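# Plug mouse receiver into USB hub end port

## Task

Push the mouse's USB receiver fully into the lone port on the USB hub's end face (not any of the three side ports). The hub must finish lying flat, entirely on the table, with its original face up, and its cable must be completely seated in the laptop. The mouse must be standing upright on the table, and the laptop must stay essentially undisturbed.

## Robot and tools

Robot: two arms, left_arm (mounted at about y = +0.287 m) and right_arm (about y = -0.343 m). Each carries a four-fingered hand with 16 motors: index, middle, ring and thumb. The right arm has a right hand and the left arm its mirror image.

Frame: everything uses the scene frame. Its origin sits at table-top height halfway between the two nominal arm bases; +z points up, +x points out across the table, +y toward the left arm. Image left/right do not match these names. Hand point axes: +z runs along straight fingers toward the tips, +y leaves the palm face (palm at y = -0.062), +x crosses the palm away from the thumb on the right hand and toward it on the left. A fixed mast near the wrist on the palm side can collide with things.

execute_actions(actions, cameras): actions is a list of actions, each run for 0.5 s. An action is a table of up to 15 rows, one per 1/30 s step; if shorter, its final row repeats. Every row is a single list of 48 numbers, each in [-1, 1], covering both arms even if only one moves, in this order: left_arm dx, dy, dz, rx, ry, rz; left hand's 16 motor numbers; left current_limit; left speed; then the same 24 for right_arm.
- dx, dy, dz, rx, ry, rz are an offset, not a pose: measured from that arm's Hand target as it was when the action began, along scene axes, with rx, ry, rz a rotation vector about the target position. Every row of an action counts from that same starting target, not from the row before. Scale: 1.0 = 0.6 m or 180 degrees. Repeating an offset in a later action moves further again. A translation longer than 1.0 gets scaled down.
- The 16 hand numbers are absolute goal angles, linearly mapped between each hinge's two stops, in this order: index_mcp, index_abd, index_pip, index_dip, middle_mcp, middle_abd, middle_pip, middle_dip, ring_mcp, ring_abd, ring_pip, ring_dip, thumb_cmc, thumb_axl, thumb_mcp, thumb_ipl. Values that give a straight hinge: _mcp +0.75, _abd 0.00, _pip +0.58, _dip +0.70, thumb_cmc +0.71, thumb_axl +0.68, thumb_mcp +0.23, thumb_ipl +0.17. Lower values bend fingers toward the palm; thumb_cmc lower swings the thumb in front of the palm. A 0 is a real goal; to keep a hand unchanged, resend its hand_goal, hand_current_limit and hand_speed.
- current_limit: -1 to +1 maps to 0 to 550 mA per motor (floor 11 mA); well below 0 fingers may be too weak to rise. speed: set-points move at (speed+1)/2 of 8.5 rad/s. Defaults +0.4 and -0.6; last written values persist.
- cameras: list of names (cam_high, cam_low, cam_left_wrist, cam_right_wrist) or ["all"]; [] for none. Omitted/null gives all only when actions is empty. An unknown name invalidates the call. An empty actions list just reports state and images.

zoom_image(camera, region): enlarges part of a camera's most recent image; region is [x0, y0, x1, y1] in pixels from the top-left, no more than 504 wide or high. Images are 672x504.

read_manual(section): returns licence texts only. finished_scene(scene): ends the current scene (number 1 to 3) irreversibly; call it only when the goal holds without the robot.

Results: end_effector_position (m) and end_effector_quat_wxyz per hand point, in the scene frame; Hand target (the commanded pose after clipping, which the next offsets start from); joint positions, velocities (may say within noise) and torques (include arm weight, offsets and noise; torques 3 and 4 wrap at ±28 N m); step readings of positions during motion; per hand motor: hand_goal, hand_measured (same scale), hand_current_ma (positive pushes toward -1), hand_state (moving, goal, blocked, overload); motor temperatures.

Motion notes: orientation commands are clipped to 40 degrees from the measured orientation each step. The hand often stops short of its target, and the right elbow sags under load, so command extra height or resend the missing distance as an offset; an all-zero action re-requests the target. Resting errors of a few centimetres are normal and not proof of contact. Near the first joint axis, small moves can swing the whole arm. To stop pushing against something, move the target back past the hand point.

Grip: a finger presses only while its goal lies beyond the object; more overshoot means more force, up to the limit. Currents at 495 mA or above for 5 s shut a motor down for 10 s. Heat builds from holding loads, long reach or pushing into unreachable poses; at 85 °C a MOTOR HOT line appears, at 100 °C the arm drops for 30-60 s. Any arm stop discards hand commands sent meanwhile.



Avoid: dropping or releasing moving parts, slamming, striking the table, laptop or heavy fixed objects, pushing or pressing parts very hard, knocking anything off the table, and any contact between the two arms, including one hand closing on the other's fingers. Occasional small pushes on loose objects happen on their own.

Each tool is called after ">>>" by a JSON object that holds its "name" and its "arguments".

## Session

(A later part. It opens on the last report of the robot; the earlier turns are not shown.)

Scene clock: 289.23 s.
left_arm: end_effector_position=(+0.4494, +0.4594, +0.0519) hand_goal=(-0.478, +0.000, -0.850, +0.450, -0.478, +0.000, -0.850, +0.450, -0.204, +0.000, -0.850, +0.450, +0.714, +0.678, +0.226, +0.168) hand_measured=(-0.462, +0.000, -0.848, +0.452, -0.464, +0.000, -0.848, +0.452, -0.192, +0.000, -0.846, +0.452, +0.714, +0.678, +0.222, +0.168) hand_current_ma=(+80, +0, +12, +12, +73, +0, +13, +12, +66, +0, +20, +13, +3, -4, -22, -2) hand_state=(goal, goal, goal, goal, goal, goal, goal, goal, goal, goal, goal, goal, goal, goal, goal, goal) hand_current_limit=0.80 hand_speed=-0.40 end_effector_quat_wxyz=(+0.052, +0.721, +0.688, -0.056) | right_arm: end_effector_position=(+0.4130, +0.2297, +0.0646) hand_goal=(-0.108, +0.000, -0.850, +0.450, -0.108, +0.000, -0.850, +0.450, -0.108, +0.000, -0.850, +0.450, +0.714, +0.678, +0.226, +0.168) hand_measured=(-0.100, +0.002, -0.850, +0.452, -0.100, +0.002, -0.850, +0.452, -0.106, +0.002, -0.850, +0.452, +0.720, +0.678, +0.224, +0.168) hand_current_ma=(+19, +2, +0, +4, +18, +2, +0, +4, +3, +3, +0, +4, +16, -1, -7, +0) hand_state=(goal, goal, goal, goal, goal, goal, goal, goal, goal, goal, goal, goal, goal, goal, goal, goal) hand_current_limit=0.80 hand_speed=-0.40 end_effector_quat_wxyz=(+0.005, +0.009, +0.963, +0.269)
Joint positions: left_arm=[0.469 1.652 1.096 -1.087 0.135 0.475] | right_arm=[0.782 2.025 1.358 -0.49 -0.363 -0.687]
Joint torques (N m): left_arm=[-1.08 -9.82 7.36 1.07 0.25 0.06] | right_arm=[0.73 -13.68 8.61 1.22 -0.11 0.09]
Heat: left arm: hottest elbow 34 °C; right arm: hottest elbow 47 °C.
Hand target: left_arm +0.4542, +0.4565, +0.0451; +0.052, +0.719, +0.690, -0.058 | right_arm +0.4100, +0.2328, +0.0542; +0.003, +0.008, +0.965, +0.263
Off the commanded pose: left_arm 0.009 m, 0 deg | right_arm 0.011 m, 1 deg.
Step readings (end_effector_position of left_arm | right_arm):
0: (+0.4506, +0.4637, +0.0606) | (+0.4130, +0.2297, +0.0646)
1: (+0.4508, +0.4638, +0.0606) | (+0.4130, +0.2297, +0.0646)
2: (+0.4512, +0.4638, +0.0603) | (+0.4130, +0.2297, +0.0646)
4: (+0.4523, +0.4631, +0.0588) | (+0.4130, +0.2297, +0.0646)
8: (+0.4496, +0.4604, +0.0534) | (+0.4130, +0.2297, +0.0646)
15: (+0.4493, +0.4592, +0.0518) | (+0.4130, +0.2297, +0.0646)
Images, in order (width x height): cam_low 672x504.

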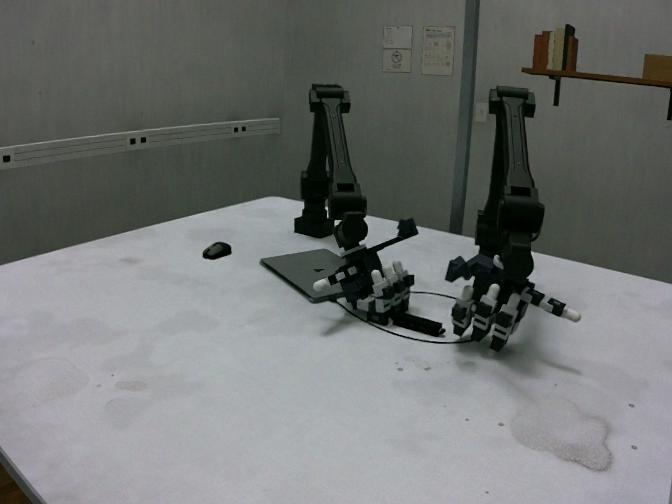

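>>> {"name": "execute_actions", "arguments": {"actions": [[[-0.007,-0.028,-0.012,0,0,0.005,-0.479,0,-0.85,0.45,-0.479,0,-0.85,0.45,-0.205,0,-0.85,0.45,0.714,0.678,0.226,0.168,0.8,-0.4,0,0,0,0,0,0,-0.1075,0,-0.85,0.45,-0.1075,0,-0.85,0.45,-0.1075,0,-0.85,0.45,0.714,0.678,0.226,0.168,0.8,-0.4]]], "cameras": ["cam_low"]}}

>>> {"name": "zoom_image", "arguments": {"camera": "cam_low", "region": [375, 290, 475, 360]}}

Scene clock: 316.87 s.
left_arm: end_effector_position=(+0.4446, +0.4398, +0.0369) hand_goal=(-0.478, +0.000, -0.850, +0.450, -0.478, +0.000, -0.850, +0.450, -0.204, +0.000, -0.850, +0.450, +0.714, +0.678, +0.226, +0.168) hand_measured=(-0.462, +0.000, -0.848, +0.452, -0.464, +0.000, -0.848, +0.452, -0.192, +0.000, -0.846, +0.452, +0.714, +0.678, +0.222, +0.168) hand_current_ma=(+80, +0, +12, +12, +73, +0, +13, +12, +66, +0, +20, +13, +3, -4, -22, -2) hand_state=(goal, goal, goal, goal, goal, goal, goal, goal, goal, goal, goal, goal, goal, goal, goal, goal) hand_current_limit=0.80 hand_speed=-0.40 end_effector_quat_wxyz=(+0.049, +0.717, +0.692, -0.063) | right_arm: end_effector_position=(+0.4130, +0.2297, +0.0646) hand_goal=(-0.108, +0.000, -0.850, +0.450, -0.108, +0.000, -0.850, +0.450, -0.108, +0.000, -0.850, +0.450, +0.714, +0.678, +0.226, +0.168) hand_measured=(-0.100, +0.002, -0.850, +0.452, -0.100, +0.002, -0.850, +0.452, -0.106, +0.002, -0.850, +0.452, +0.720, +0.678, +0.224, +0.168) hand_current_ma=(+19, +2, +0, +4, +18, +2, +0, +4, +3, +3, +0, +4, +16, -1, -7, +0) hand_state=(goal, goal, goal, goal, goal, goal, goal, goal, goal, goal, goal, goal, goal, goal, goal, goal) hand_current_limit=0.80 hand_speed=-0.40 end_effector_quat_wxyz=(+0.005, +0.009, +0.963, +0.269)
Joint positions: left_arm=[0.43 1.652 1.053 -1.053 0.139 0.425] | right_arm=[0.782 2.025 1.358 -0.49 -0.363 -0.687]
Joint torques (N m): left_arm=[-0.79 -10.81 7.28 1.09 0.2 0.02] | right_arm=[0.67 -13.74 8.61 1.24 -0.11 0.1]
Heat: left arm: hottest elbow 33 °C; right arm: hottest elbow 45 °C.
Hand target: left_arm +0.4500, +0.4397, +0.0378; +0.053, +0.714, +0.696, -0.057 | right_arm +0.4100, +0.2328, +0.0542; +0.003, +0.008, +0.965, +0.263
Off the commanded pose: left_arm 0.006 m, 1 deg | right_arm 0.011 m, 1 deg.
Step readings (end_effector_position of left_arm | right_arm):
0: (+0.4494, +0.4594, +0.0519) | (+0.4130, +0.2297, +0.0646)
1: (+0.4495, +0.4592, +0.0518) | (+0.4130, +0.2297, +0.0646)
2: (+0.4499, +0.4579, +0.0510) | (+0.4130, +0.2297, +0.0646)
4: (+0.4492, +0.4556, +0.0478) | (+0.4130, +0.2297, +0.0646)
8: (+0.4440, +0.4437, +0.0388) | (+0.4130, +0.2297, +0.0646)
15: (+0.4445, +0.4394, +0.0369) | (+0.4130, +0.2297, +0.0646)
Images, in order (width x height): cam_low 672x504.

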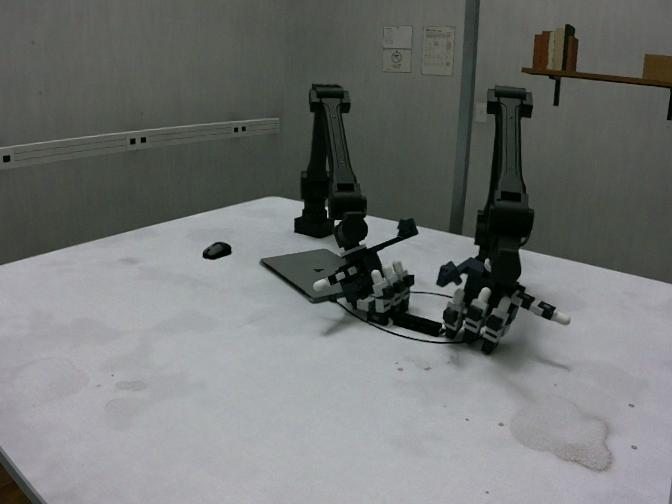

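Scaled by 5.040 from the camera's 672x504 image, which has a finer 960x720 frame.

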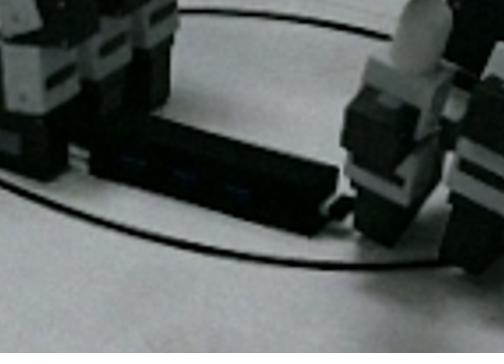

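>>> {"name": "execute_actions", "arguments": {"actions": [[[0.01,0.015,0.04,0,0,0.005,-0.479,0,-0.85,0.45,-0.479,0,-0.85,0.45,-0.205,0,-0.85,0.45,0.714,0.678,0.226,0.168,0.8,-0.4,0,0,0,0,0,0,-0.1075,0,-0.85,0.45,-0.1075,0,-0.85,0.45,-0.1075,0,-0.85,0.45,0.714,0.678,0.226,0.168,0.8,-0.4]]], "cameras": []}}

Scene clock: 327.87 s.
left_arm: end_effector_position=(+0.4414, +0.4390, +0.0400) hand_goal=(-0.478, +0.000, -0.850, +0.450, -0.478, +0.000, -0.850, +0.450, -0.204, +0.000, -0.850, +0.450, +0.714, +0.678, +0.226, +0.168) hand_measured=(-0.462, +0.000, -0.848, +0.452, -0.464, +0.000, -0.848, +0.452, -0.192, +0.000, -0.846, +0.452, +0.714, +0.678, +0.222, +0.168) hand_current_ma=(+80, +0, +12, +12, +73, +0, +13, +12, +66, +0, +20, +13, +3, -4, -22, -2) hand_state=(goal, goal, goal, goal, goal, goal, goal, goal, goal, goal, goal, goal, goal, goal, goal, goal) hand_current_limit=0.80 hand_speed=-0.40 end_effector_quat_wxyz=(+0.044, +0.714, +0.694, -0.076) | right_arm: end_effector_position=(+0.4130, +0.2297, +0.0646) hand_goal=(-0.108, +0.000, -0.850, +0.450, -0.108, +0.000, -0.850, +0.450, -0.108, +0.000, -0.850, +0.450, +0.714, +0.678, +0.226, +0.168) hand_measured=(-0.100, +0.002, -0.850, +0.452, -0.100, +0.002, -0.850, +0.452, -0.106, +0.002, -0.850, +0.452, +0.720, +0.678, +0.224, +0.168) hand_current_ma=(+19, +2, +0, +4, +18, +2, +0, +4, +3, +3, +0, +4, +16, -1, -7, +0) hand_state=(goal, goal, goal, goal, goal, goal, goal, goal, goal, goal, goal, goal, goal, goal, goal, goal) hand_current_limit=0.80 hand_speed=-0.40 end_effector_quat_wxyz=(+0.005, +0.009, +0.963, +0.269)
Joint positions: left_arm=[0.43 1.652 1.068 -1.094 0.139 0.42] | right_arm=[0.782 2.025 1.358 -0.49 -0.363 -0.687]
Joint torques (N m): left_arm=[0.21 -12.16 10.28 -0.21 0.21 0.04] | right_arm=[0.62 -13.68 8.59 1.2 -0.11 0.09]
Heat: left arm: hottest elbow 33 °C; right arm: hottest elbow 45 °C.
Hand target: left_arm +0.4562, +0.4487, +0.0620; +0.053, +0.708, +0.702, -0.057 | right_arm +0.4100, +0.2328, +0.0542; +0.003, +0.008, +0.965, +0.263
Off the commanded pose: left_arm 0.028 m, 3 deg | right_arm 0.011 m, 1 deg.
Step readings (end_effector_position of left_arm | right_arm):
0: (+0.4447, +0.4399, +0.0369) | (+0.4130, +0.2297, +0.0646)
1: (+0.4447, +0.4399, +0.0369) | (+0.4130, +0.2297, +0.0646)
2: (+0.4446, +0.4399, +0.0369) | (+0.4130, +0.2297, +0.0646)
4: (+0.4429, +0.4393, +0.0366) | (+0.4130, +0.2297, +0.0646)
8: (+0.4392, +0.4380, +0.0366) | (+0.4130, +0.2297, +0.0646)
15: (+0.4416, +0.4391, +0.0399) | (+0.4130, +0.2297, +0.0646)
No camera images: "cameras" was empty.

>>> {"name": "execute_actions", "arguments": {"actions": [[[0.005,0.01,0.025,0,0,0,-0.479,0,-0.85,0.45,-0.479,0,-0.85,0.45,-0.205,0,-0.85,0.45,0.714,0.678,0.226,0.168,0.8,-0.4,0,0,0,0,0,0,-0.1075,0,-0.85,0.45,-0.1075,0,-0.85,0.45,-0.1075,0,-0.85,0.45,0.714,0.678,0.226,0.168,0.8,-0.4]],[[0.0,0.0,-0.035,0,0,0,-0.479,0,-0.85,0.45,-0.479,0,-0.85,0.45,-0.205,0,-0.85,0.45,0.714,0.678,0.226,0.168,0.8,-0.4,0,0,0,0,0,0,-0.1075,0,-0.85,0.45,-0.1075,0,-0.85,0.45,-0.1075,0,-0.85,0.45,0.714,0.678,0.226,0.168,0.8,-0.4]]], "cameras": []}}

Scene clock: 337.30 s.
left_arm: end_effector_position=(+0.4518, +0.4458, +0.0527) hand_goal=(-0.478, +0.000, -0.850, +0.450, -0.478, +0.000, -0.850, +0.450, -0.204, +0.000, -0.850, +0.450, +0.714, +0.678, +0.226, +0.168) hand_measured=(-0.462, +0.000, -0.848, +0.452, -0.464, +0.000, -0.848, +0.452, -0.192, +0.000, -0.846, +0.452, +0.714, +0.678, +0.222, +0.168) hand_current_ma=(+80, +0, +12, +12, +73, +0, +13, +12, +66, +0, +20, +13, +3, -4, -22, -2) hand_state=(goal, goal, goal, goal, goal, goal, goal, goal, goal, goal, goal, goal, goal, goal, goal, goal) hand_current_limit=0.80 hand_speed=-0.40 end_effector_quat_wxyz=(+0.048, +0.713, +0.696, -0.067) | right_arm: end_effector_position=(+0.4130, +0.2297, +0.0646) hand_goal=(-0.108, +0.000, -0.850, +0.450, -0.108, +0.000, -0.850, +0.450, -0.108, +0.000, -0.850, +0.450, +0.714, +0.678, +0.226, +0.168) hand_measured=(-0.100, +0.002, -0.850, +0.452, -0.100, +0.002, -0.850, +0.452, -0.106, +0.002, -0.850, +0.452, +0.720, +0.678, +0.224, +0.168) hand_current_ma=(+19, +2, +0, +4, +18, +2, +0, +4, +3, +3, +0, +4, +16, -1, -7, +0) hand_state=(goal, goal, goal, goal, goal, goal, goal, goal, goal, goal, goal, goal, goal, goal, goal, goal) hand_current_limit=0.80 hand_speed=-0.40 end_effector_quat_wxyz=(+0.005, +0.009, +0.963, +0.269)
Joint positions: left_arm=[0.435 1.651 1.103 -1.11 0.139 0.419] | right_arm=[0.782 2.025 1.358 -0.49 -0.363 -0.687]
Joint torques (N m): left_arm=[0.85 -10.64 8.39 1.01 0.16 0.14] | right_arm=[0.67 -13.68 8.57 1.22 -0.11 0.09]
Heat: left arm: hottest elbow 33 °C; right arm: hottest elbow 45 °C.
Hand target: left_arm +0.4591, +0.4548, +0.0558; +0.053, +0.708, +0.702, -0.057 | right_arm +0.4100, +0.2328, +0.0542; +0.003, +0.008, +0.965, +0.263
Off the commanded pose: left_arm 0.012 m, 2 deg | right_arm 0.011 m, 1 deg.
Step readings (end_effector_position of left_arm | right_arm):
0: (+0.4414, +0.4390, +0.0400) | (+0.4130, +0.2297, +0.0646)
1: (+0.4414, +0.4390, +0.0401) | (+0.4130, +0.2297, +0.0646)
2: (+0.4410, +0.4389, +0.0404) | (+0.4130, +0.2297, +0.0646)
4: (+0.4407, +0.4390, +0.0424) | (+0.4130, +0.2297, +0.0646)
8: (+0.4444, +0.4413, +0.0483) | (+0.4130, +0.2297, +0.0646)
15: (+0.4455, +0.4432, +0.0510) | (+0.4130, +0.2297, +0.0646)
16: (+0.4455, +0.4432, +0.0510) | (+0.4130, +0.2297, +0.0646)
17: (+0.4455, +0.4432, +0.0510) | (+0.4130, +0.2297, +0.0646)
19: (+0.4464, +0.4436, +0.0512) | (+0.4130, +0.2297, +0.0646)
23: (+0.4500, +0.4451, +0.0522) | (+0.4130, +0.2297, +0.0646)
30: (+0.4516, +0.4457, +0.0526) | (+0.4130, +0.2297, +0.0646)
No camera images: "cameras" was empty.

>>> {"name": "execute_actions", "arguments": {"actions": [[[-0.008,-0.04,-0.012,0,0,0,-0.479,0,-0.85,0.45,-0.479,0,-0.85,0.45,-0.205,0,-0.85,0.45,0.714,0.678,0.226,0.168,0.8,-0.4,0,0,0,0,0,0,-0.1075,0,-0.85,0.45,-0.1075,0,-0.85,0.45,-0.1075,0,-0.85,0.45,0.714,0.678,0.226,0.168,0.8,-0.4]]], "cameras": ["cam_low"]}}

>>> {"name": "zoom_image", "arguments": {"camera": "cam_low", "region": [375, 290, 475, 360]}}

Scene clock: 343.87 s.
left_arm: end_effector_position=(+0.4479, +0.4314, +0.0401) hand_goal=(-0.478, +0.000, -0.850, +0.450, -0.478, +0.000, -0.850, +0.450, -0.204, +0.000, -0.850, +0.450, +0.714, +0.678, +0.226, +0.168) hand_measured=(-0.462, +0.000, -0.848, +0.452, -0.464, +0.000, -0.848, +0.452, -0.192, +0.000, -0.846, +0.452, +0.714, +0.678, +0.222, +0.168) hand_current_ma=(+80, +0, +12, +12, +73, +0, +13, +12, +64, +0, +20, +13, +3, -4, -22, -2) hand_state=(goal, goal, goal, goal, goal, goal, goal, goal, goal, goal, goal, goal, goal, goal, goal, goal) hand_current_limit=0.80 hand_speed=-0.40 end_effector_quat_wxyz=(+0.047, +0.710, +0.699, -0.070) | right_arm: end_effector_position=(+0.4130, +0.2297, +0.0646) hand_goal=(-0.108, +0.000, -0.850, +0.450, -0.108, +0.000, -0.850, +0.450, -0.108, +0.000, -0.850, +0.450, +0.714, +0.678, +0.226, +0.168) hand_measured=(-0.100, +0.002, -0.850, +0.452, -0.100, +0.002, -0.850, +0.452, -0.106, +0.002, -0.850, +0.452, +0.720, +0.678, +0.224, +0.168) hand_current_ma=(+19, +2, +0, +4, +18, +2, +0, +4, +3, +3, +0, +4, +16, -1, -7, +0) hand_state=(goal, goal, goal, goal, goal, goal, goal, goal, goal, goal, goal, goal, goal, goal, goal, goal) hand_current_limit=0.80 hand_speed=-0.40 end_effector_quat_wxyz=(+0.005, +0.009, +0.963, +0.269)
Joint positions: left_arm=[0.406 1.651 1.066 -1.075 0.142 0.383] | right_arm=[0.782 2.025 1.358 -0.49 -0.363 -0.687]
Joint torques (N m): left_arm=[-0.79 -12.04 7.27 1.01 0.2 0.04] | right_arm=[0.67 -13.68 8.59 1.22 -0.11 0.09]
Heat: left arm: hottest elbow 33 °C; right arm: hottest elbow 45 °C.
Hand target: left_arm +0.4544, +0.4307, +0.0487; +0.053, +0.708, +0.702, -0.057 | right_arm +0.4100, +0.2328, +0.0542; +0.003, +0.008, +0.965, +0.263
Off the commanded pose: left_arm 0.011 m, 2 deg | right_arm 0.011 m, 1 deg.
Step readings (end_effector_position of left_arm | right_arm):
0: (+0.4518, +0.4458, +0.0527) | (+0.4130, +0.2297, +0.0646)
1: (+0.4519, +0.4458, +0.0527) | (+0.4130, +0.2297, +0.0646)
2: (+0.4522, +0.4460, +0.0525) | (+0.4130, +0.2297, +0.0646)
4: (+0.4529, +0.4446, +0.0506) | (+0.4130, +0.2297, +0.0646)
8: (+0.4482, +0.4372, +0.0429) | (+0.4130, +0.2297, +0.0646)
15: (+0.4477, +0.4310, +0.0401) | (+0.4130, +0.2297, +0.0646)
Images, in order (width x height): cam_low 672x504.

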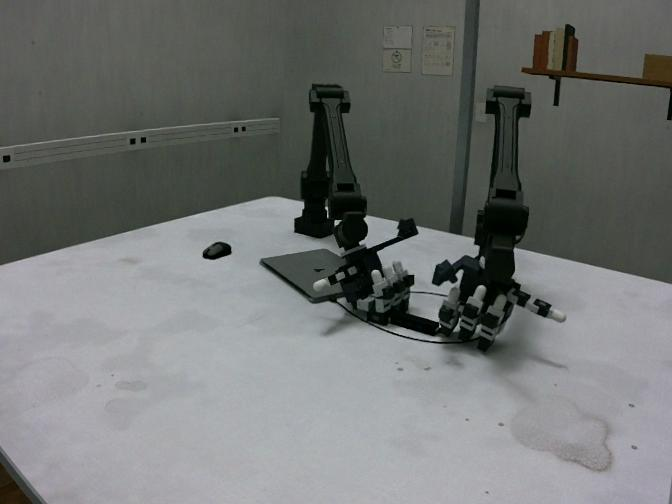

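Scaled by 5.040 from the camera's 672x504 image, which has a finer 960x720 frame.

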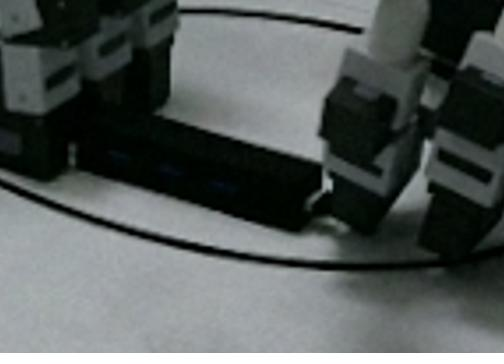

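>>> {"name": "execute_actions", "arguments": {"actions": [[[0.003,-0.028,0.004,0,0,-0.008,-0.479,0,-0.85,0.45,-0.479,0,-0.85,0.45,-0.205,0,-0.85,0.45,0.714,0.678,0.226,0.168,0.8,-0.4,-0.025,0.033,0,0,0,0,-0.1075,0,-0.85,0.45,-0.1075,0,-0.85,0.45,-0.1075,0,-0.85,0.45,0.714,0.678,0.226,0.168,0.8,-0.4]],[[0.004,-0.028,0.005,0,0,-0.008,-0.479,0,-0.85,0.45,-0.479,0,-0.85,0.45,-0.205,0,-0.85,0.45,0.714,0.678,0.226,0.168,0.8,-0.4,-0.025,0.033,0,0,0,0,-0.1075,0,-0.85,0.45,-0.1075,0,-0.85,0.45,-0.1075,0,-0.85,0.45,0.714,0.678,0.226,0.168,0.8,-0.4]]], "cameras": ["cam_low"]}}

>>> {"name": "zoom_image", "arguments": {"camera": "cam_low", "region": [375, 290, 475, 360]}}

>>> {"name": "zoom_image", "arguments": {"camera": "cam_low", "region": [420, 310, 460, 346]}}

Scene clock: 362.00 s.
left_arm: end_effector_position=(+0.4543, +0.4318, +0.0480) hand_goal=(-0.478, +0.000, -0.850, +0.450, -0.478, +0.000, -0.850, +0.450, -0.204, +0.000, -0.850, +0.450, +0.714, +0.678, +0.226, +0.168) hand_measured=(-0.462, +0.000, -0.848, +0.452, -0.464, +0.000, -0.848, +0.452, -0.216, +0.000, -0.846, +0.452, +0.714, +0.678, +0.222, +0.168) hand_current_ma=(+80, +0, +12, +12, +73, +0, +13, +12, -62, +0, +20, +13, +3, -4, -22, -2) hand_state=(goal, goal, goal, goal, goal, goal, goal, goal, goal, goal, goal, goal, goal, goal, goal, goal) hand_current_limit=0.80 hand_speed=-0.40 end_effector_quat_wxyz=(+0.041, +0.699, +0.713, -0.050) | right_arm: end_effector_position=(+0.4014, +0.2425, +0.0620) hand_goal=(-0.108, +0.000, -0.850, +0.450, -0.108, +0.000, -0.850, +0.450, -0.108, +0.000, -0.850, +0.450, +0.714, +0.678, +0.226, +0.168) hand_measured=(-0.100, +0.002, -0.850, +0.452, -0.098, +0.002, -0.850, +0.452, -0.106, +0.002, -0.850, +0.452, +0.720, +0.678, +0.224, +0.168) hand_current_ma=(+19, +2, +0, +4, +25, +2, +0, +4, +2, +3, +0, +4, +16, -1, -7, +0) hand_state=(goal, goal, goal, goal, goal, goal, goal, goal, goal, goal, goal, goal, goal, goal, goal, goal) hand_current_limit=0.80 hand_speed=-0.40 end_effector_quat_wxyz=(+0.007, +0.029, +0.966, +0.257)
Joint positions: left_arm=[0.383 1.635 1.066 -1.055 0.117 0.321] | right_arm=[0.823 2.022 1.358 -0.49 -0.319 -0.612]
Joint torques (N m): left_arm=[-4.66 -12.22 6.58 -0.08 1.33 0.52] | right_arm=[3.66 -12.69 10.35 1.88 -0.52 0.16]
Heat: left arm: hottest elbow 33 °C; right arm: hottest elbow 44 °C.
Hand target: left_arm +0.4586, +0.3971, +0.0542; +0.052, +0.726, +0.684, -0.058 | right_arm +0.3800, +0.2724, +0.0541; +0.002, +0.008, +0.965, +0.263
Off the commanded pose: left_arm 0.035 m, 5 deg | right_arm 0.038 m, 3 deg.
Step readings (end_effector_position of left_arm | right_arm):
0: (+0.4479, +0.4315, +0.0401) | (+0.4130, +0.2297, +0.0646)
1: (+0.4479, +0.4313, +0.0401) | (+0.4131, +0.2297, +0.0646)
2: (+0.4482, +0.4304, +0.0401) | (+0.4129, +0.2300, +0.0644)
4: (+0.4488, +0.4287, +0.0400) | (+0.4119, +0.2313, +0.0636)
8: (+0.4509, +0.4291, +0.0408) | (+0.4098, +0.2336, +0.0627)
15: (+0.4510, +0.4298, +0.0409) | (+0.4093, +0.2344, +0.0627)
16: (+0.4510, +0.4297, +0.0409) | (+0.4093, +0.2345, +0.0626)
17: (+0.4511, +0.4295, +0.0410) | (+0.4089, +0.2349, +0.0624)
19: (+0.4516, +0.4290, +0.0417) | (+0.4084, +0.2362, +0.0626)
23: (+0.4537, +0.4301, +0.0453) | (+0.4046, +0.2398, +0.0623)
30: (+0.4543, +0.4318, +0.0480) | (+0.4014, +0.2426, +0.0620)
Images, in order (width x height): cam_low 672x504.

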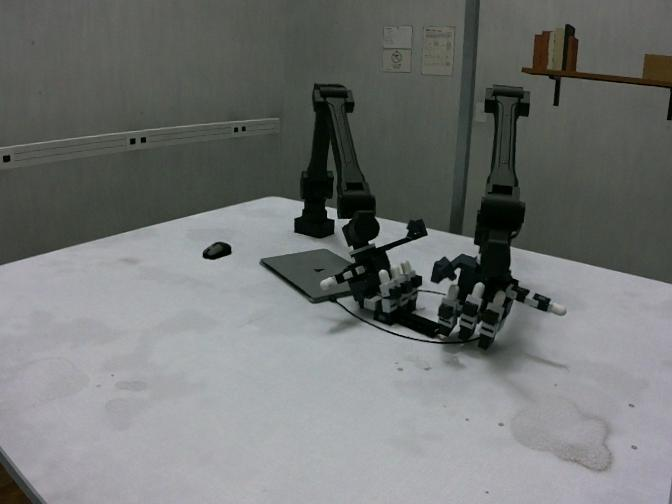

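Scaled by 5.040 from the camera's 672x504 image, which has a finer 960x720 frame.

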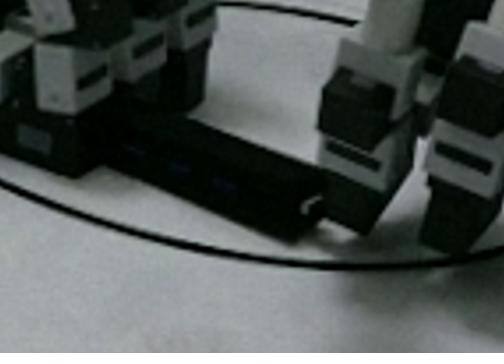

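Scaled by 12.600 from the camera's 672x504 image, which has a finer 960x720 frame.

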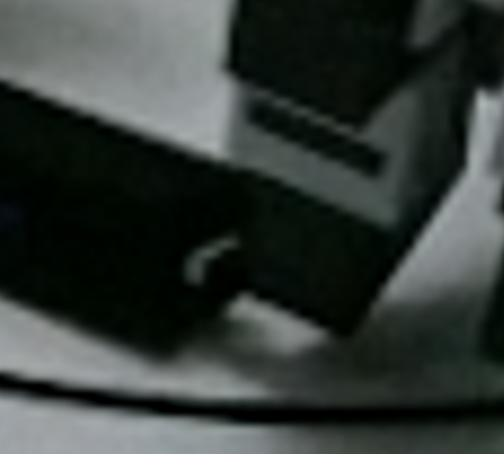

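>>> {"name": "execute_actions", "arguments": {"actions": [[[-0.005,0.035,-0.005,0,0,0.008,-0.479,0,-0.85,0.45,-0.479,0,-0.85,0.45,-0.205,0,-0.85,0.45,0.714,0.678,0.226,0.168,0.8,-0.4,0.03,-0.045,0,0,0,0,-0.1075,0,-0.85,0.45,-0.1075,0,-0.85,0.45,-0.1075,0,-0.85,0.45,0.714,0.678,0.226,0.168,0.8,-0.4]],[[-0.005,0.05,0,0,0,0.008,-0.479,0,-0.85,0.45,-0.479,0,-0.85,0.45,-0.205,0,-0.85,0.45,0.714,0.678,0.226,0.168,0.8,-0.4,0.03,-0.045,0,0,0,0,-0.1075,0,-0.85,0.45,-0.1075,0,-0.85,0.45,-0.1075,0,-0.85,0.45,0.714,0.678,0.226,0.168,0.8,-0.4]]], "cameras": ["cam_low"]}}

>>> {"name": "zoom_image", "arguments": {"camera": "cam_low", "region": [375, 290, 475, 360]}}

Scene clock: 376.90 s.
left_arm: end_effector_position=(+0.4482, +0.4445, +0.0487) hand_goal=(-0.478, +0.000, -0.850, +0.450, -0.478, +0.000, -0.850, +0.450, -0.204, +0.000, -0.850, +0.450, +0.714, +0.678, +0.226, +0.168) hand_measured=(-0.462, +0.000, -0.848, +0.452, -0.464, +0.000, -0.848, +0.452, -0.200, +0.000, -0.846, +0.452, +0.714, +0.678, +0.222, +0.168) hand_current_ma=(+80, +0, +11, +12, +73, +0, +13, +12, +24, +0, +20, +13, +3, -4, -22, -2) hand_state=(goal, goal, goal, goal, goal, goal, goal, goal, goal, goal, goal, goal, goal, goal, goal, goal) hand_current_limit=0.80 hand_speed=-0.40 end_effector_quat_wxyz=(+0.051, +0.705, +0.705, -0.056) | right_arm: end_effector_position=(+0.4195, +0.2232, +0.0652) hand_goal=(-0.108, +0.000, -0.850, +0.450, -0.108, +0.000, -0.850, +0.450, -0.108, +0.000, -0.850, +0.450, +0.714, +0.678, +0.226, +0.168) hand_measured=(-0.100, +0.002, -0.850, +0.452, -0.100, +0.002, -0.850, +0.452, -0.104, +0.002, -0.850, +0.452, +0.720, +0.678, +0.224, +0.168) hand_current_ma=(+17, +2, +0, +4, +20, +2, +0, +4, +7, +3, +0, +4, +16, -1, -7, +0) hand_state=(goal, goal, goal, goal, goal, goal, goal, goal, goal, goal, goal, goal, goal, goal, goal, goal) hand_current_limit=0.80 hand_speed=-0.40 end_effector_quat_wxyz=(+0.005, +0.013, +0.963, +0.270)
Joint positions: left_arm=[0.429 1.635 1.066 -1.064 0.138 0.389] | right_arm=[0.767 2.023 1.356 -0.49 -0.368 -0.693]
Joint torques (N m): left_arm=[0.5 -10.11 8.76 -0.02 0.25 0.36] | right_arm=[-0.09 -14.27 7.19 1.16 -0.32 -0.14]
Heat: left arm: hottest elbow 33 °C; right arm: hottest elbow 44 °C.
Hand target: left_arm +0.4525, +0.4481, +0.0511; +0.053, +0.708, +0.702, -0.057 | right_arm +0.4160, +0.2183, +0.0541; +0.002, +0.008, +0.965, +0.263
Off the commanded pose: left_arm 0.006 m, 1 deg | right_arm 0.012 m, 1 deg.
Step readings (end_effector_position of left_arm | right_arm):
0: (+0.4543, +0.4318, +0.0480) | (+0.4014, +0.2425, +0.0620)
1: (+0.4543, +0.4318, +0.0480) | (+0.4014, +0.2425, +0.0620)
2: (+0.4543, +0.4318, +0.0480) | (+0.4016, +0.2425, +0.0623)
4: (+0.4543, +0.4320, +0.0480) | (+0.4019, +0.2419, +0.0629)
8: (+0.4544, +0.4318, +0.0480) | (+0.4020, +0.2411, +0.0639)
15: (+0.4544, +0.4318, +0.0481) | (+0.4015, +0.2410, +0.0643)
16: (+0.4543, +0.4321, +0.0481) | (+0.4016, +0.2410, +0.0643)
17: (+0.4541, +0.4327, +0.0482) | (+0.4020, +0.2404, +0.0647)
19: (+0.4532, +0.4351, +0.0486) | (+0.4043, +0.2379, +0.0652)
23: (+0.4501, +0.4417, +0.0487) | (+0.4117, +0.2302, +0.0648)
30: (+0.4483, +0.4450, +0.0487) | (+0.4198, +0.2232, +0.0651)
Images, in order (width x height): cam_low 672x504.

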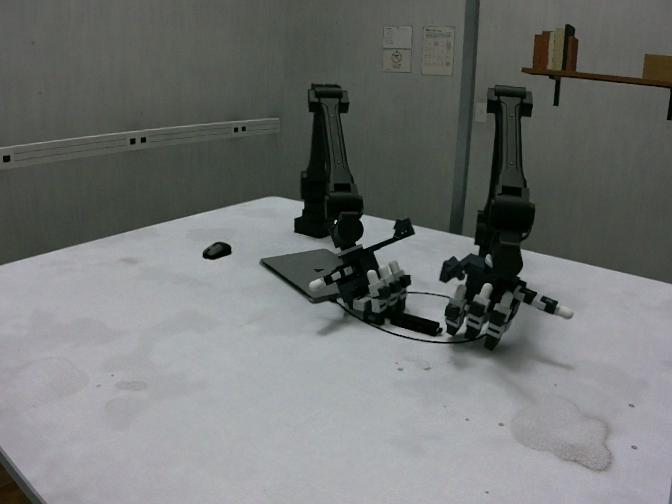

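Scaled by 5.040 from the camera's 672x504 image, which has a finer 960x720 frame.

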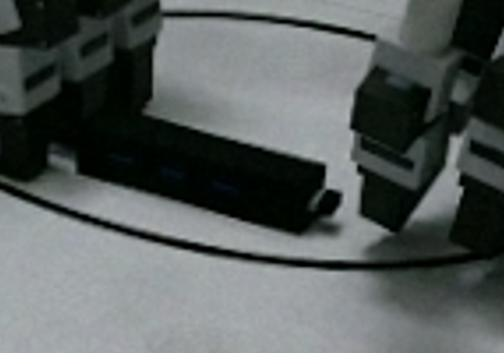

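>>> {"name": "execute_actions", "arguments": {"actions": [[[0.002,-0.02,-0.012,0,0,0,-0.479,0,-0.85,0.45,-0.479,0,-0.85,0.45,-0.205,0,-0.85,0.45,0.714,0.678,0.226,0.168,0.8,-0.4,-0.015,0.018,0,0,0,0,-0.1075,0,-0.85,0.45,-0.1075,0,-0.85,0.45,-0.1075,0,-0.85,0.45,0.714,0.678,0.226,0.168,0.8,-0.4]],[[0.001,-0.015,-0.002,0,0,0,-0.479,0,-0.85,0.45,-0.479,0,-0.85,0.45,-0.205,0,-0.85,0.45,0.714,0.678,0.226,0.168,0.8,-0.4,0,0,0,0,0,0,-0.1075,0,-0.85,0.45,-0.1075,0,-0.85,0.45,-0.1075,0,-0.85,0.45,0.714,0.678,0.226,0.168,0.8,-0.4]]], "cameras": ["cam_low"]}}

>>> {"name": "zoom_image", "arguments": {"camera": "cam_low", "region": [375, 290, 475, 360]}}

Scene clock: 392.77 s.
left_arm: end_effector_position=(+0.4500, +0.4292, +0.0453) hand_goal=(-0.478, +0.000, -0.850, +0.450, -0.478, +0.000, -0.850, +0.450, -0.204, +0.000, -0.850, +0.450, +0.714, +0.678, +0.226, +0.168) hand_measured=(-0.462, +0.000, -0.848, +0.452, -0.464, +0.000, -0.848, +0.452, -0.200, +0.000, -0.846, +0.452, +0.714, +0.678, +0.222, +0.168) hand_current_ma=(+80, +0, +11, +12, +73, +0, +13, +12, +24, +0, +20, +13, +3, -4, -22, -2) hand_state=(goal, goal, goal, goal, goal, goal, goal, goal, goal, goal, goal, goal, goal, goal, goal, goal) hand_current_limit=0.80 hand_speed=-0.40 end_effector_quat_wxyz=(+0.051, +0.711, +0.699, -0.059) | right_arm: end_effector_position=(+0.4142, +0.2275, +0.0647) hand_goal=(-0.108, +0.000, -0.850, +0.450, -0.108, +0.000, -0.850, +0.450, -0.108, +0.000, -0.850, +0.450, +0.714, +0.678, +0.226, +0.168) hand_measured=(-0.100, +0.002, -0.850, +0.452, -0.100, +0.002, -0.850, +0.452, -0.104, +0.002, -0.850, +0.452, +0.720, +0.678, +0.224, +0.168) hand_current_ma=(+17, +2, +0, +4, +20, +2, +0, +4, +6, +3, +0, +4, +16, -1, -7, +0) hand_state=(goal, goal, goal, goal, goal, goal, goal, goal, goal, goal, goal, goal, goal, goal, goal, goal) hand_current_limit=0.80 hand_speed=-0.40 end_effector_quat_wxyz=(+0.005, +0.009, +0.963, +0.268)
Joint positions: left_arm=[0.399 1.635 1.056 -1.057 0.141 0.375] | right_arm=[0.778 2.023 1.356 -0.49 -0.363 -0.692]
Joint torques (N m): left_arm=[-0.79 -10.34 7.21 1.09 0.22 0.02] | right_arm=[0.91 -14.15 7.36 1.44 -0.13 0.13]
Heat: left arm: hottest elbow 34 °C; right arm: hottest elbow 45 °C.
Hand target: left_arm +0.4544, +0.4271, +0.0428; +0.053, +0.708, +0.702, -0.057 | right_arm +0.4069, +0.2292, +0.0541; +0.002, +0.008, +0.965, +0.263
Off the commanded pose: left_arm 0.005 m, 1 deg | right_arm 0.013 m, 1 deg.
Step readings (end_effector_position of left_arm | right_arm):
0: (+0.4482, +0.4444, +0.0487) | (+0.4195, +0.2232, +0.0652)
1: (+0.4482, +0.4444, +0.0487) | (+0.4195, +0.2232, +0.0652)
2: (+0.4483, +0.4444, +0.0488) | (+0.4195, +0.2232, +0.0652)
4: (+0.4483, +0.4443, +0.0488) | (+0.4193, +0.2234, +0.0650)
8: (+0.4489, +0.4424, +0.0488) | (+0.4175, +0.2249, +0.0647)
15: (+0.4498, +0.4396, +0.0488) | (+0.4144, +0.2273, +0.0647)
16: (+0.4499, +0.4395, +0.0488) | (+0.4142, +0.2275, +0.0647)
17: (+0.4501, +0.4385, +0.0487) | (+0.4142, +0.2275, +0.0647)
19: (+0.4501, +0.4369, +0.0479) | (+0.4142, +0.2275, +0.0647)
23: (+0.4492, +0.4314, +0.0455) | (+0.4142, +0.2275, +0.0647)
30: (+0.4499, +0.4291, +0.0452) | (+0.4142, +0.2275, +0.0647)
Images, in order (width x height): cam_low 672x504.

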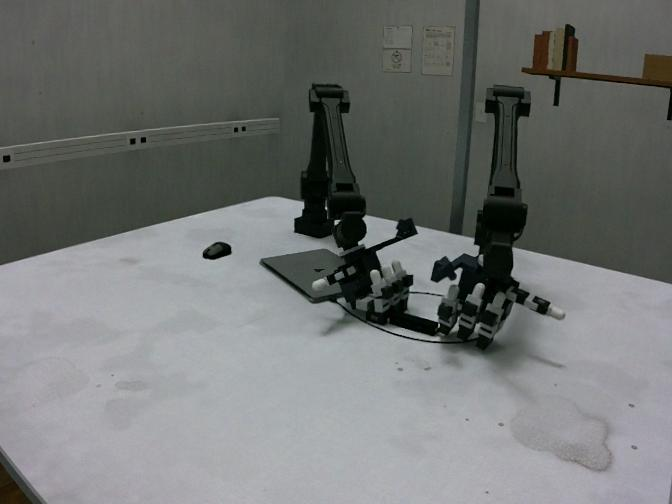

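Scaled by 5.040 from the camera's 672x504 image, which has a finer 960x720 frame.

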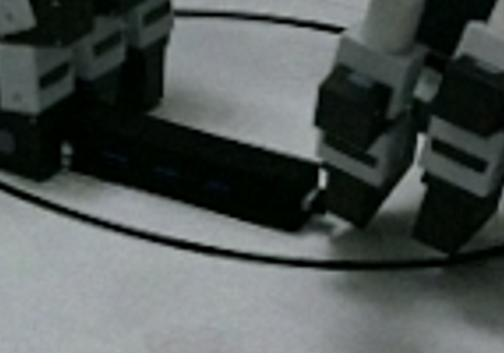

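>>> {"name": "execute_actions", "arguments": {"actions": [[[0.002,-0.03,-0.002,0,0,-0.008,-0.479,0,-0.85,0.45,-0.479,0,-0.85,0.45,-0.205,0,-0.85,0.45,0.714,0.678,0.226,0.168,0.8,-0.4,-0.022,0.017,0,0,0,0,-0.1075,0,-0.85,0.45,-0.1075,0,-0.85,0.45,-0.1075,0,-0.85,0.45,0.714,0.678,0.226,0.168,0.8,-0.4]]], "cameras": []}}

Scene clock: 407.53 s.
left_arm: end_effector_position=(+0.4536, +0.4244, +0.0442) hand_goal=(-0.478, +0.000, -0.850, +0.450, -0.478, +0.000, -0.850, +0.450, -0.204, +0.000, -0.850, +0.450, +0.714, +0.678, +0.226, +0.168) hand_measured=(-0.462, +0.000, -0.848, +0.452, -0.464, +0.000, -0.848, +0.452, -0.206, +0.000, -0.846, +0.452, +0.714, +0.678, +0.222, +0.168) hand_current_ma=(+80, +0, +11, +12, +73, +0, +13, +12, -5, +0, +20, +13, +3, -4, -22, -2) hand_state=(goal, goal, goal, goal, goal, goal, goal, goal, goal, goal, goal, goal, goal, goal, goal, goal) hand_current_limit=0.80 hand_speed=-0.40 end_effector_quat_wxyz=(+0.051, +0.708, +0.702, -0.053) | right_arm: end_effector_position=(+0.4116, +0.2298, +0.0637) hand_goal=(-0.108, +0.000, -0.850, +0.450, -0.108, +0.000, -0.850, +0.450, -0.108, +0.000, -0.850, +0.450, +0.714, +0.678, +0.226, +0.168) hand_measured=(-0.100, +0.002, -0.850, +0.452, -0.098, +0.002, -0.850, +0.452, -0.108, +0.002, -0.850, +0.452, +0.720, +0.678, +0.224, +0.168) hand_current_ma=(+17, +2, +0, +4, +28, +2, +0, +4, +0, +3, +0, +4, +16, -1, -7, +0) hand_state=(goal, goal, goal, goal, goal, goal, goal, goal, goal, goal, goal, goal, goal, goal, goal, goal) hand_current_limit=0.80 hand_speed=-0.40 end_effector_quat_wxyz=(+0.007, +0.018, +0.964, +0.265)
Joint positions: left_arm=[0.382 1.635 1.051 -1.039 0.138 0.349] | right_arm=[0.789 2.02 1.351 -0.486 -0.348 -0.663]
Joint torques (N m): left_arm=[-2.61 -10.75 6.57 0.7 0.41 0.22] | right_arm=[2.2 -14.15 6.98 1.78 -0.27 0.1]
Heat: left arm: hottest elbow 33 °C; right arm: hottest elbow 45 °C.
Hand target: left_arm +0.4555, +0.4091, +0.0415; +0.053, +0.717, +0.693, -0.058 | right_arm +0.3938, +0.2393, +0.0541; +0.003, +0.008, +0.965, +0.263
Off the commanded pose: left_arm 0.016 m, 2 deg | right_arm 0.022 m, 1 deg.
Step readings (end_effector_position of left_arm | right_arm):
0: (+0.4500, +0.4293, +0.0453) | (+0.4142, +0.2275, +0.0647)
1: (+0.4500, +0.4293, +0.0452) | (+0.4143, +0.2275, +0.0648)
2: (+0.4502, +0.4278, +0.0450) | (+0.4140, +0.2279, +0.0646)
4: (+0.4504, +0.4257, +0.0440) | (+0.4136, +0.2291, +0.0644)
8: (+0.4527, +0.4245, +0.0440) | (+0.4122, +0.2295, +0.0639)
15: (+0.4536, +0.4243, +0.0441) | (+0.4115, +0.2298, +0.0636)
No camera images: "cameras" was empty.

>>> {"name": "execute_actions", "arguments": {"actions": [[[-0.008,-0.03,0,0,0,-0.008,-0.479,0,-0.85,0.45,-0.479,0,-0.85,0.45,-0.205,0,-0.85,0.45,0.714,0.678,0.226,0.168,0.8,-0.4,-0.011,0.024,0,0,0,0,-0.1075,0,-0.85,0.45,-0.1075,0,-0.85,0.45,-0.1075,0,-0.85,0.45,0.714,0.678,0.226,0.168,0.8,-0.4]]], "cameras": ["cam_low"]}}

>>> {"name": "zoom_image", "arguments": {"camera": "cam_low", "region": [375, 290, 475, 360]}}

Scene clock: 415.87 s.
left_arm: end_effector_position=(+0.4515, +0.4235, +0.0429) hand_goal=(-0.478, +0.000, -0.850, +0.450, -0.478, +0.000, -0.850, +0.450, -0.204, +0.000, -0.850, +0.450, +0.714, +0.678, +0.226, +0.168) hand_measured=(-0.462, +0.000, -0.848, +0.452, -0.464, +0.000, -0.848, +0.452, -0.220, +0.000, -0.846, +0.452, +0.714, +0.678, +0.222, +0.168) hand_current_ma=(+80, +0, +11, +12, +73, +0, +13, +12, -80, +0, +20, +13, +3, -4, -22, -2) hand_state=(goal, goal, goal, goal, goal, goal, goal, goal, goal, goal, goal, goal, goal, goal, goal, goal) hand_current_limit=0.80 hand_speed=-0.40 end_effector_quat_wxyz=(+0.046, +0.703, +0.708, -0.047) | right_arm: end_effector_position=(+0.4115, +0.2314, +0.0635) hand_goal=(-0.108, +0.000, -0.850, +0.450, -0.108, +0.000, -0.850, +0.450, -0.108, +0.000, -0.850, +0.450, +0.714, +0.678, +0.226, +0.168) hand_measured=(-0.100, +0.002, -0.850, +0.452, -0.096, +0.002, -0.850, +0.452, -0.108, +0.002, -0.850, +0.452, +0.720, +0.678, +0.224, +0.168) hand_current_ma=(+17, +2, +0, +4, +34, +2, +0, +4, +0, +3, +0, +4, +16, -1, -7, +0) hand_state=(goal, goal, goal, goal, goal, goal, goal, goal, goal, goal, goal, goal, goal, goal, goal, goal) hand_current_limit=0.80 hand_speed=-0.40 end_effector_quat_wxyz=(+0.009, +0.027, +0.965, +0.261)
Joint positions: left_arm=[0.372 1.626 1.035 -1.023 0.124 0.323] | right_arm=[0.796 2.018 1.351 -0.486 -0.333 -0.641]
Joint torques (N m): left_arm=[-4.54 -11.52 5.61 0.32 1.04 0.41] | right_arm=[3.49 -13.45 8.46 1.85 -0.47 0.13]
Heat: left arm: hottest elbow 33 °C; right arm: hottest elbow 44 °C.
Hand target: left_arm +0.4508, +0.3911, +0.0415; +0.052, +0.726, +0.684, -0.058 | right_arm +0.3872, +0.2538, +0.0542; +0.002, +0.008, +0.965, +0.263
Off the commanded pose: left_arm 0.032 m, 4 deg | right_arm 0.034 m, 2 deg.
Step readings (end_effector_position of left_arm | right_arm):
0: (+0.4536, +0.4245, +0.0442) | (+0.4117, +0.2298, +0.0637)
1: (+0.4537, +0.4243, +0.0442) | (+0.4115, +0.2299, +0.0636)
2: (+0.4534, +0.4239, +0.0436) | (+0.4114, +0.2301, +0.0635)
4: (+0.4528, +0.4234, +0.0423) | (+0.4112, +0.2307, +0.0635)
8: (+0.4521, +0.4232, +0.0428) | (+0.4113, +0.2313, +0.0637)
15: (+0.4515, +0.4234, +0.0430) | (+0.4117, +0.2312, +0.0635)
Images, in order (width x height): cam_low 672x504.

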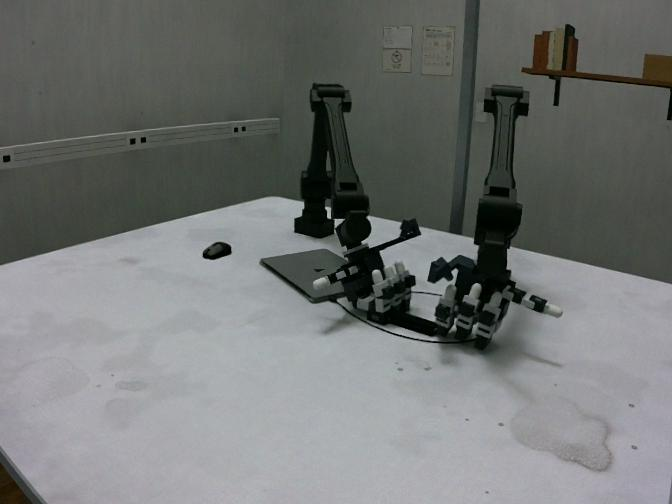

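Scaled by 5.040 from the camera's 672x504 image, which has a finer 960x720 frame.

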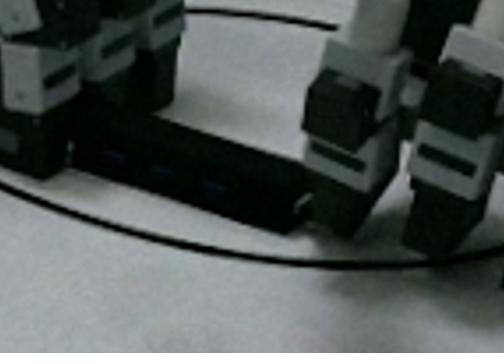

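>>> {"name": "execute_actions", "arguments": {"actions": [[[-0.002,-0.03,0.001,0.003,0,-0.018,-0.479,0,-0.85,0.45,-0.479,0,-0.85,0.45,-0.205,0,-0.85,0.45,0.714,0.678,0.226,0.168,0.8,-0.4,-0.016,0.022,0,0,0,0,-0.1075,0,-0.85,0.45,-0.1075,0,-0.85,0.45,-0.1075,0,-0.85,0.45,0.714,0.678,0.226,0.168,0.8,-0.4]],[[-0.002,-0.03,0.001,0.003,0,-0.012,-0.479,0,-0.85,0.45,-0.479,0,-0.85,0.45,-0.205,0,-0.85,0.45,0.714,0.678,0.226,0.168,0.8,-0.4,-0.018,0.022,0,0,0,0,-0.1075,0,-0.85,0.45,-0.1075,0,-0.85,0.45,-0.1075,0,-0.85,0.45,0.714,0.678,0.226,0.168,0.8,-0.4]]], "cameras": ["cam_low"]}}

>>> {"name": "zoom_image", "arguments": {"camera": "cam_low", "region": [375, 290, 475, 360]}}

>>> {"name": "zoom_image", "arguments": {"camera": "cam_low", "region": [420, 310, 460, 346]}}

Scene clock: 426.33 s.
left_arm: end_effector_position=(+0.4543, +0.4196, +0.0500) hand_goal=(-0.478, +0.000, -0.850, +0.450, -0.478, +0.000, -0.850, +0.450, -0.204, +0.000, -0.850, +0.450, +0.714, +0.678, +0.226, +0.168) hand_measured=(-0.462, +0.000, -0.848, +0.452, -0.464, +0.000, -0.848, +0.452, -0.228, +0.000, -0.846, +0.452, +0.714, +0.678, +0.222, +0.168) hand_current_ma=(+80, +0, +11, +12, +73, +0, +13, +12, -128, +0, +20, +13, +3, -4, -24, -2) hand_state=(goal, goal, goal, goal, goal, goal, goal, goal, blocked, goal, goal, goal, goal, goal, goal, goal) hand_current_limit=0.80 hand_speed=-0.40 end_effector_quat_wxyz=(+0.030, +0.709, +0.704, -0.020) | right_arm: end_effector_position=(+0.4070, +0.2379, +0.0629) hand_goal=(-0.108, +0.000, -0.850, +0.450, -0.108, +0.000, -0.850, +0.450, -0.108, +0.000, -0.850, +0.450, +0.714, +0.678, +0.226, +0.168) hand_measured=(-0.100, +0.002, -0.850, +0.452, -0.094, +0.002, -0.850, +0.452, -0.108, +0.002, -0.850, +0.452, +0.720, +0.678, +0.224, +0.168) hand_current_ma=(+17, +2, +0, +4, +38, +2, +0, +4, +1, +3, +0, +4, +15, -1, -7, +0) hand_state=(goal, goal, goal, goal, goal, goal, goal, goal, goal, goal, goal, goal, goal, goal, goal, goal) hand_current_limit=0.80 hand_speed=-0.40 end_effector_quat_wxyz=(+0.013, +0.046, +0.966, +0.252)
Joint positions: left_arm=[0.342 1.602 1.022 -0.998 0.072 0.303] | right_arm=[0.821 2.014 1.351 -0.486 -0.298 -0.584]
Joint torques (N m): left_arm=[-7.47 -11.46 4.66 -0.58 2.41 0.85] | right_arm=[5.66 -12.75 9.51 2.21 -0.97 0.1]
Heat: left arm: hottest elbow 32 °C; right arm: hottest elbow 45 °C.
Hand target: left_arm +0.4484, +0.3551, +0.0428; +0.042, +0.758, +0.649, -0.054 | right_arm +0.3668, +0.2802, +0.0542; +0.003, +0.008, +0.965, +0.263
Off the commanded pose: left_arm 0.065 m, 9 deg | right_arm 0.059 m, 5 deg.
Step readings (end_effector_position of left_arm | right_arm):
0: (+0.4515, +0.4235, +0.0429) | (+0.4115, +0.2314, +0.0635)
1: (+0.4514, +0.4233, +0.0430) | (+0.4116, +0.2313, +0.0635)
2: (+0.4512, +0.4230, +0.0428) | (+0.4114, +0.2316, +0.0633)
4: (+0.4514, +0.4222, +0.0439) | (+0.4111, +0.2323, +0.0635)
8: (+0.4523, +0.4196, +0.0459) | (+0.4098, +0.2340, +0.0633)
15: (+0.4528, +0.4197, +0.0462) | (+0.4096, +0.2344, +0.0631)
16: (+0.4526, +0.4197, +0.0460) | (+0.4096, +0.2344, +0.0631)
17: (+0.4525, +0.4194, +0.0459) | (+0.4094, +0.2347, +0.0629)
19: (+0.4527, +0.4187, +0.0467) | (+0.4091, +0.2354, +0.0632)
23: (+0.4537, +0.4188, +0.0494) | (+0.4080, +0.2369, +0.0631)
30: (+0.4543, +0.4196, +0.0500) | (+0.4072, +0.2378, +0.0629)
Images, in order (width x height): cam_low 672x504.

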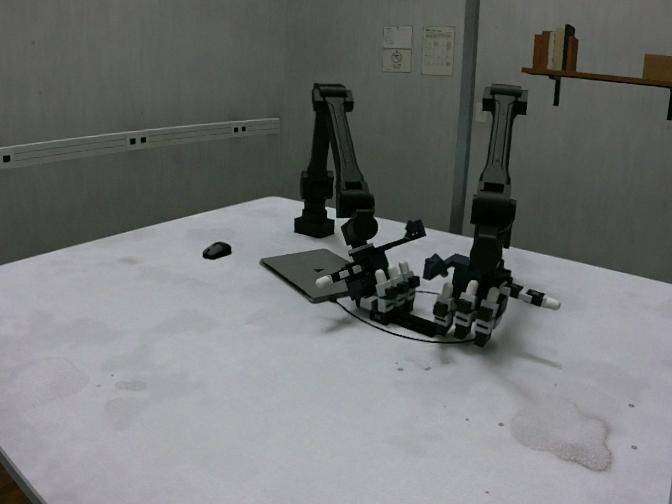

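Scaled by 5.040 from the camera's 672x504 image, which has a finer 960x720 frame.

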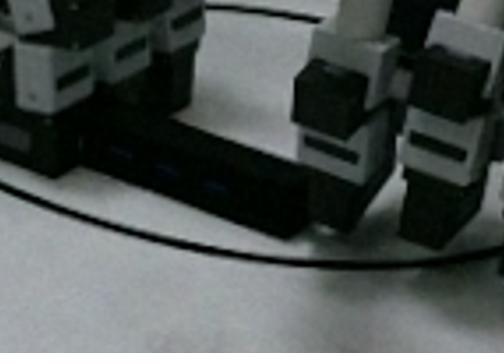

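Scaled by 12.600 from the camera's 672x504 image, which has a finer 960x720 frame.

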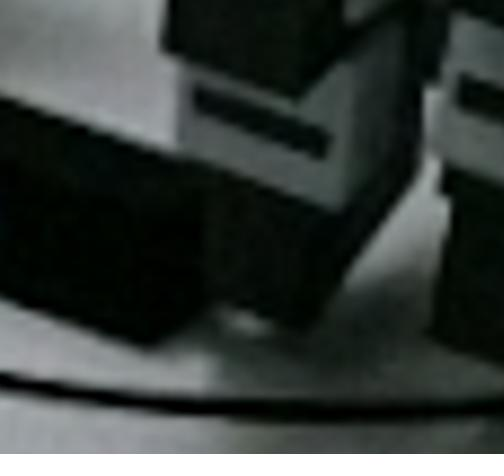

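>>> {"name": "execute_actions", "arguments": {"actions": [[[0,0.05,0,-0.003,0,0.018,-0.479,0,-0.85,0.45,-0.479,0,-0.85,0.45,-0.205,0,-0.85,0.45,0.714,0.678,0.226,0.168,0.8,-0.4,0.035,-0.045,0,0,0,0,-0.1075,0,-0.85,0.45,-0.1075,0,-0.85,0.45,-0.1075,0,-0.85,0.45,0.714,0.678,0.226,0.168,0.8,-0.4]],[[0,0.055,0,-0.003,0,0.018,-0.479,0,-0.85,0.45,-0.479,0,-0.85,0.45,-0.205,0,-0.85,0.45,0.714,0.678,0.226,0.168,0.8,-0.4,0.038,-0.05,0,0,0,0,-0.1075,0,-0.85,0.45,-0.1075,0,-0.85,0.45,-0.1075,0,-0.85,0.45,0.714,0.678,0.226,0.168,0.8,-0.4]],[[0,0.05,0.005,0,0,0.004,-0.479,0,-0.85,0.45,-0.479,0,-0.85,0.45,-0.205,0,-0.85,0.45,0.714,0.678,0.226,0.168,0.8,-0.4,0,0,0,0,0,0,-0.1075,0,-0.85,0.45,-0.1075,0,-0.85,0.45,-0.1075,0,-0.85,0.45,0.714,0.678,0.226,0.168,0.8,-0.4]]], "cameras": ["cam_low"]}}

>>> {"name": "zoom_image", "arguments": {"camera": "cam_low", "region": [375, 290, 475, 360]}}

>>> {"name": "zoom_image", "arguments": {"camera": "cam_low", "region": [420, 310, 460, 346]}}

Scene clock: 443.50 s.
left_arm: end_effector_position=(+0.4354, +0.4427, +0.0400) hand_goal=(-0.478, +0.000, -0.850, +0.450, -0.478, +0.000, -0.850, +0.450, -0.204, +0.000, -0.850, +0.450, +0.714, +0.678, +0.226, +0.168) hand_measured=(-0.462, +0.000, -0.848, +0.452, -0.464, +0.000, -0.848, +0.452, -0.200, +0.000, -0.846, +0.452, +0.714, +0.678, +0.222, +0.168) hand_current_ma=(+80, +0, +11, +12, +73, +0, +13, +12, +24, +0, +19, +13, +3, -4, -24, -2) hand_state=(goal, goal, goal, goal, goal, goal, goal, goal, goal, goal, goal, goal, goal, goal, goal, goal) hand_current_limit=0.80 hand_speed=-0.40 end_effector_quat_wxyz=(+0.050, +0.710, +0.700, -0.061) | right_arm: end_effector_position=(+0.4122, +0.2259, +0.0653) hand_goal=(-0.108, +0.000, -0.850, +0.450, -0.108, +0.000, -0.850, +0.450, -0.108, +0.000, -0.850, +0.450, +0.714, +0.678, +0.226, +0.168) hand_measured=(-0.100, +0.002, -0.850, +0.452, -0.090, +0.002, -0.850, +0.452, -0.102, +0.002, -0.850, +0.452, +0.720, +0.678, +0.224, +0.168) hand_current_ma=(+17, +2, +0, +4, +49, +2, +0, +4, +13, +3, +0, +4, +15, -1, -7, +0) hand_state=(goal, goal, goal, goal, goal, goal, goal, goal, goal, goal, goal, goal, goal, goal, goal, goal) hand_current_limit=0.80 hand_speed=-0.40 end_effector_quat_wxyz=(+0.005, +0.012, +0.963, +0.267)
Joint positions: left_arm=[0.44 1.627 1.029 -1.05 0.139 0.415] | right_arm=[0.78 2.016 1.346 -0.487 -0.36 -0.683]
Joint torques (N m): left_arm=[-0.03 -9.35 10.18 -0.06 0.12 0.38] | right_arm=[-0.09 -13.74 7.79 1.28 -0.45 -0.1]
Heat: left arm: hottest elbow 32 °C; right arm: hottest elbow 45 °C.
Hand target: left_arm +0.4484, +0.4480, +0.0458; +0.053, +0.715, +0.695, -0.057 | right_arm +0.4107, +0.2231, +0.0541; +0.002, +0.008, +0.965, +0.263
Off the commanded pose: left_arm 0.015 m, 1 deg | right_arm 0.012 m, 1 deg.
Step readings (end_effector_position of left_arm | right_arm):
0: (+0.4543, +0.4196, +0.0500) | (+0.4070, +0.2379, +0.0629)
1: (+0.4543, +0.4196, +0.0500) | (+0.4070, +0.2379, +0.0629)
2: (+0.4543, +0.4196, +0.0500) | (+0.4070, +0.2378, +0.0629)
4: (+0.4542, +0.4200, +0.0500) | (+0.4070, +0.2373, +0.0633)
8: (+0.4541, +0.4207, +0.0502) | (+0.4067, +0.2368, +0.0644)
15: (+0.4541, +0.4206, +0.0503) | (+0.4056, +0.2365, +0.0643)
16: (+0.4541, +0.4208, +0.0503) | (+0.4056, +0.2365, +0.0643)
17: (+0.4540, +0.4213, +0.0504) | (+0.4058, +0.2354, +0.0642)
19: (+0.4531, +0.4221, +0.0506) | (+0.4058, +0.2335, +0.0648)
23: (+0.4488, +0.4215, +0.0495) | (+0.4101, +0.2285, +0.0650)
30: (+0.4477, +0.4189, +0.0481) | (+0.4127, +0.2258, +0.0654)
31: (+0.4476, +0.4192, +0.0481) | (+0.4126, +0.2258, +0.0654)
32: (+0.4466, +0.4210, +0.0476) | (+0.4126, +0.2258, +0.0654)
34: (+0.4437, +0.4238, +0.0461) | (+0.4124, +0.2259, +0.0652)
38: (+0.4360, +0.4371, +0.0406) | (+0.4123, +0.2259, +0.0652)
45: (+0.4334, +0.4423, +0.0381) | (+0.4123, +0.2259, +0.0652)
Images, in order (width x height): cam_low 672x504.

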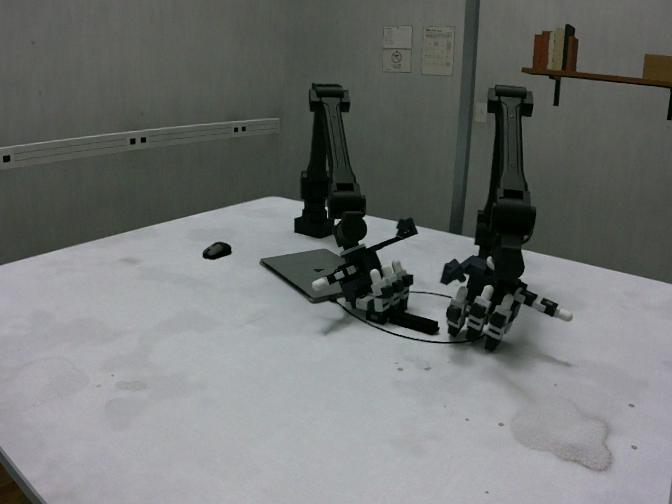

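Scaled by 5.040 from the camera's 672x504 image, which has a finer 960x720 frame.

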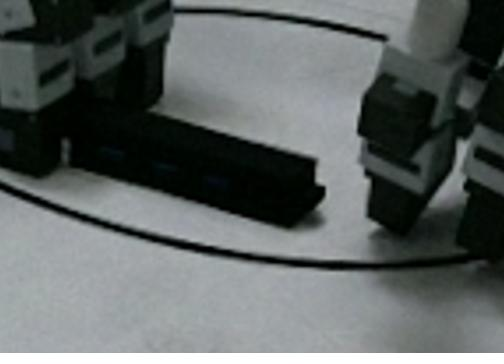

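Scaled by 12.600 from the camera's 672x504 image, which has a finer 960x720 frame.

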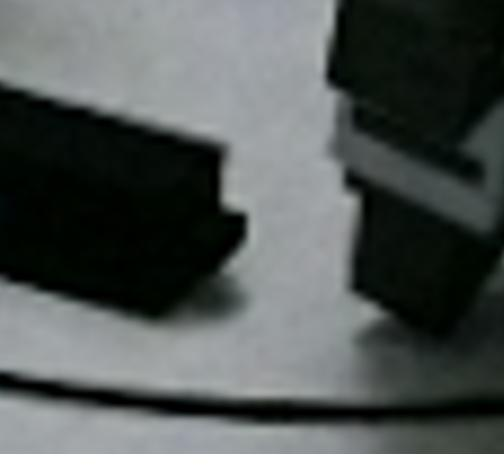

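>>> {"name": "zoom_image", "arguments": {"camera": "cam_low", "region": [424, 315, 450, 339]}}

Scaled by 19.385 from the camera's 672x504 image, which has a finer 960x720 frame.

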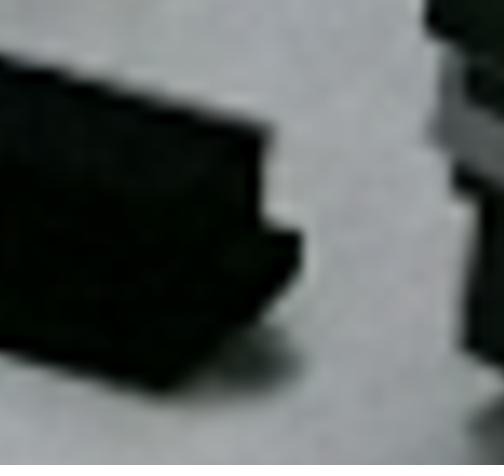

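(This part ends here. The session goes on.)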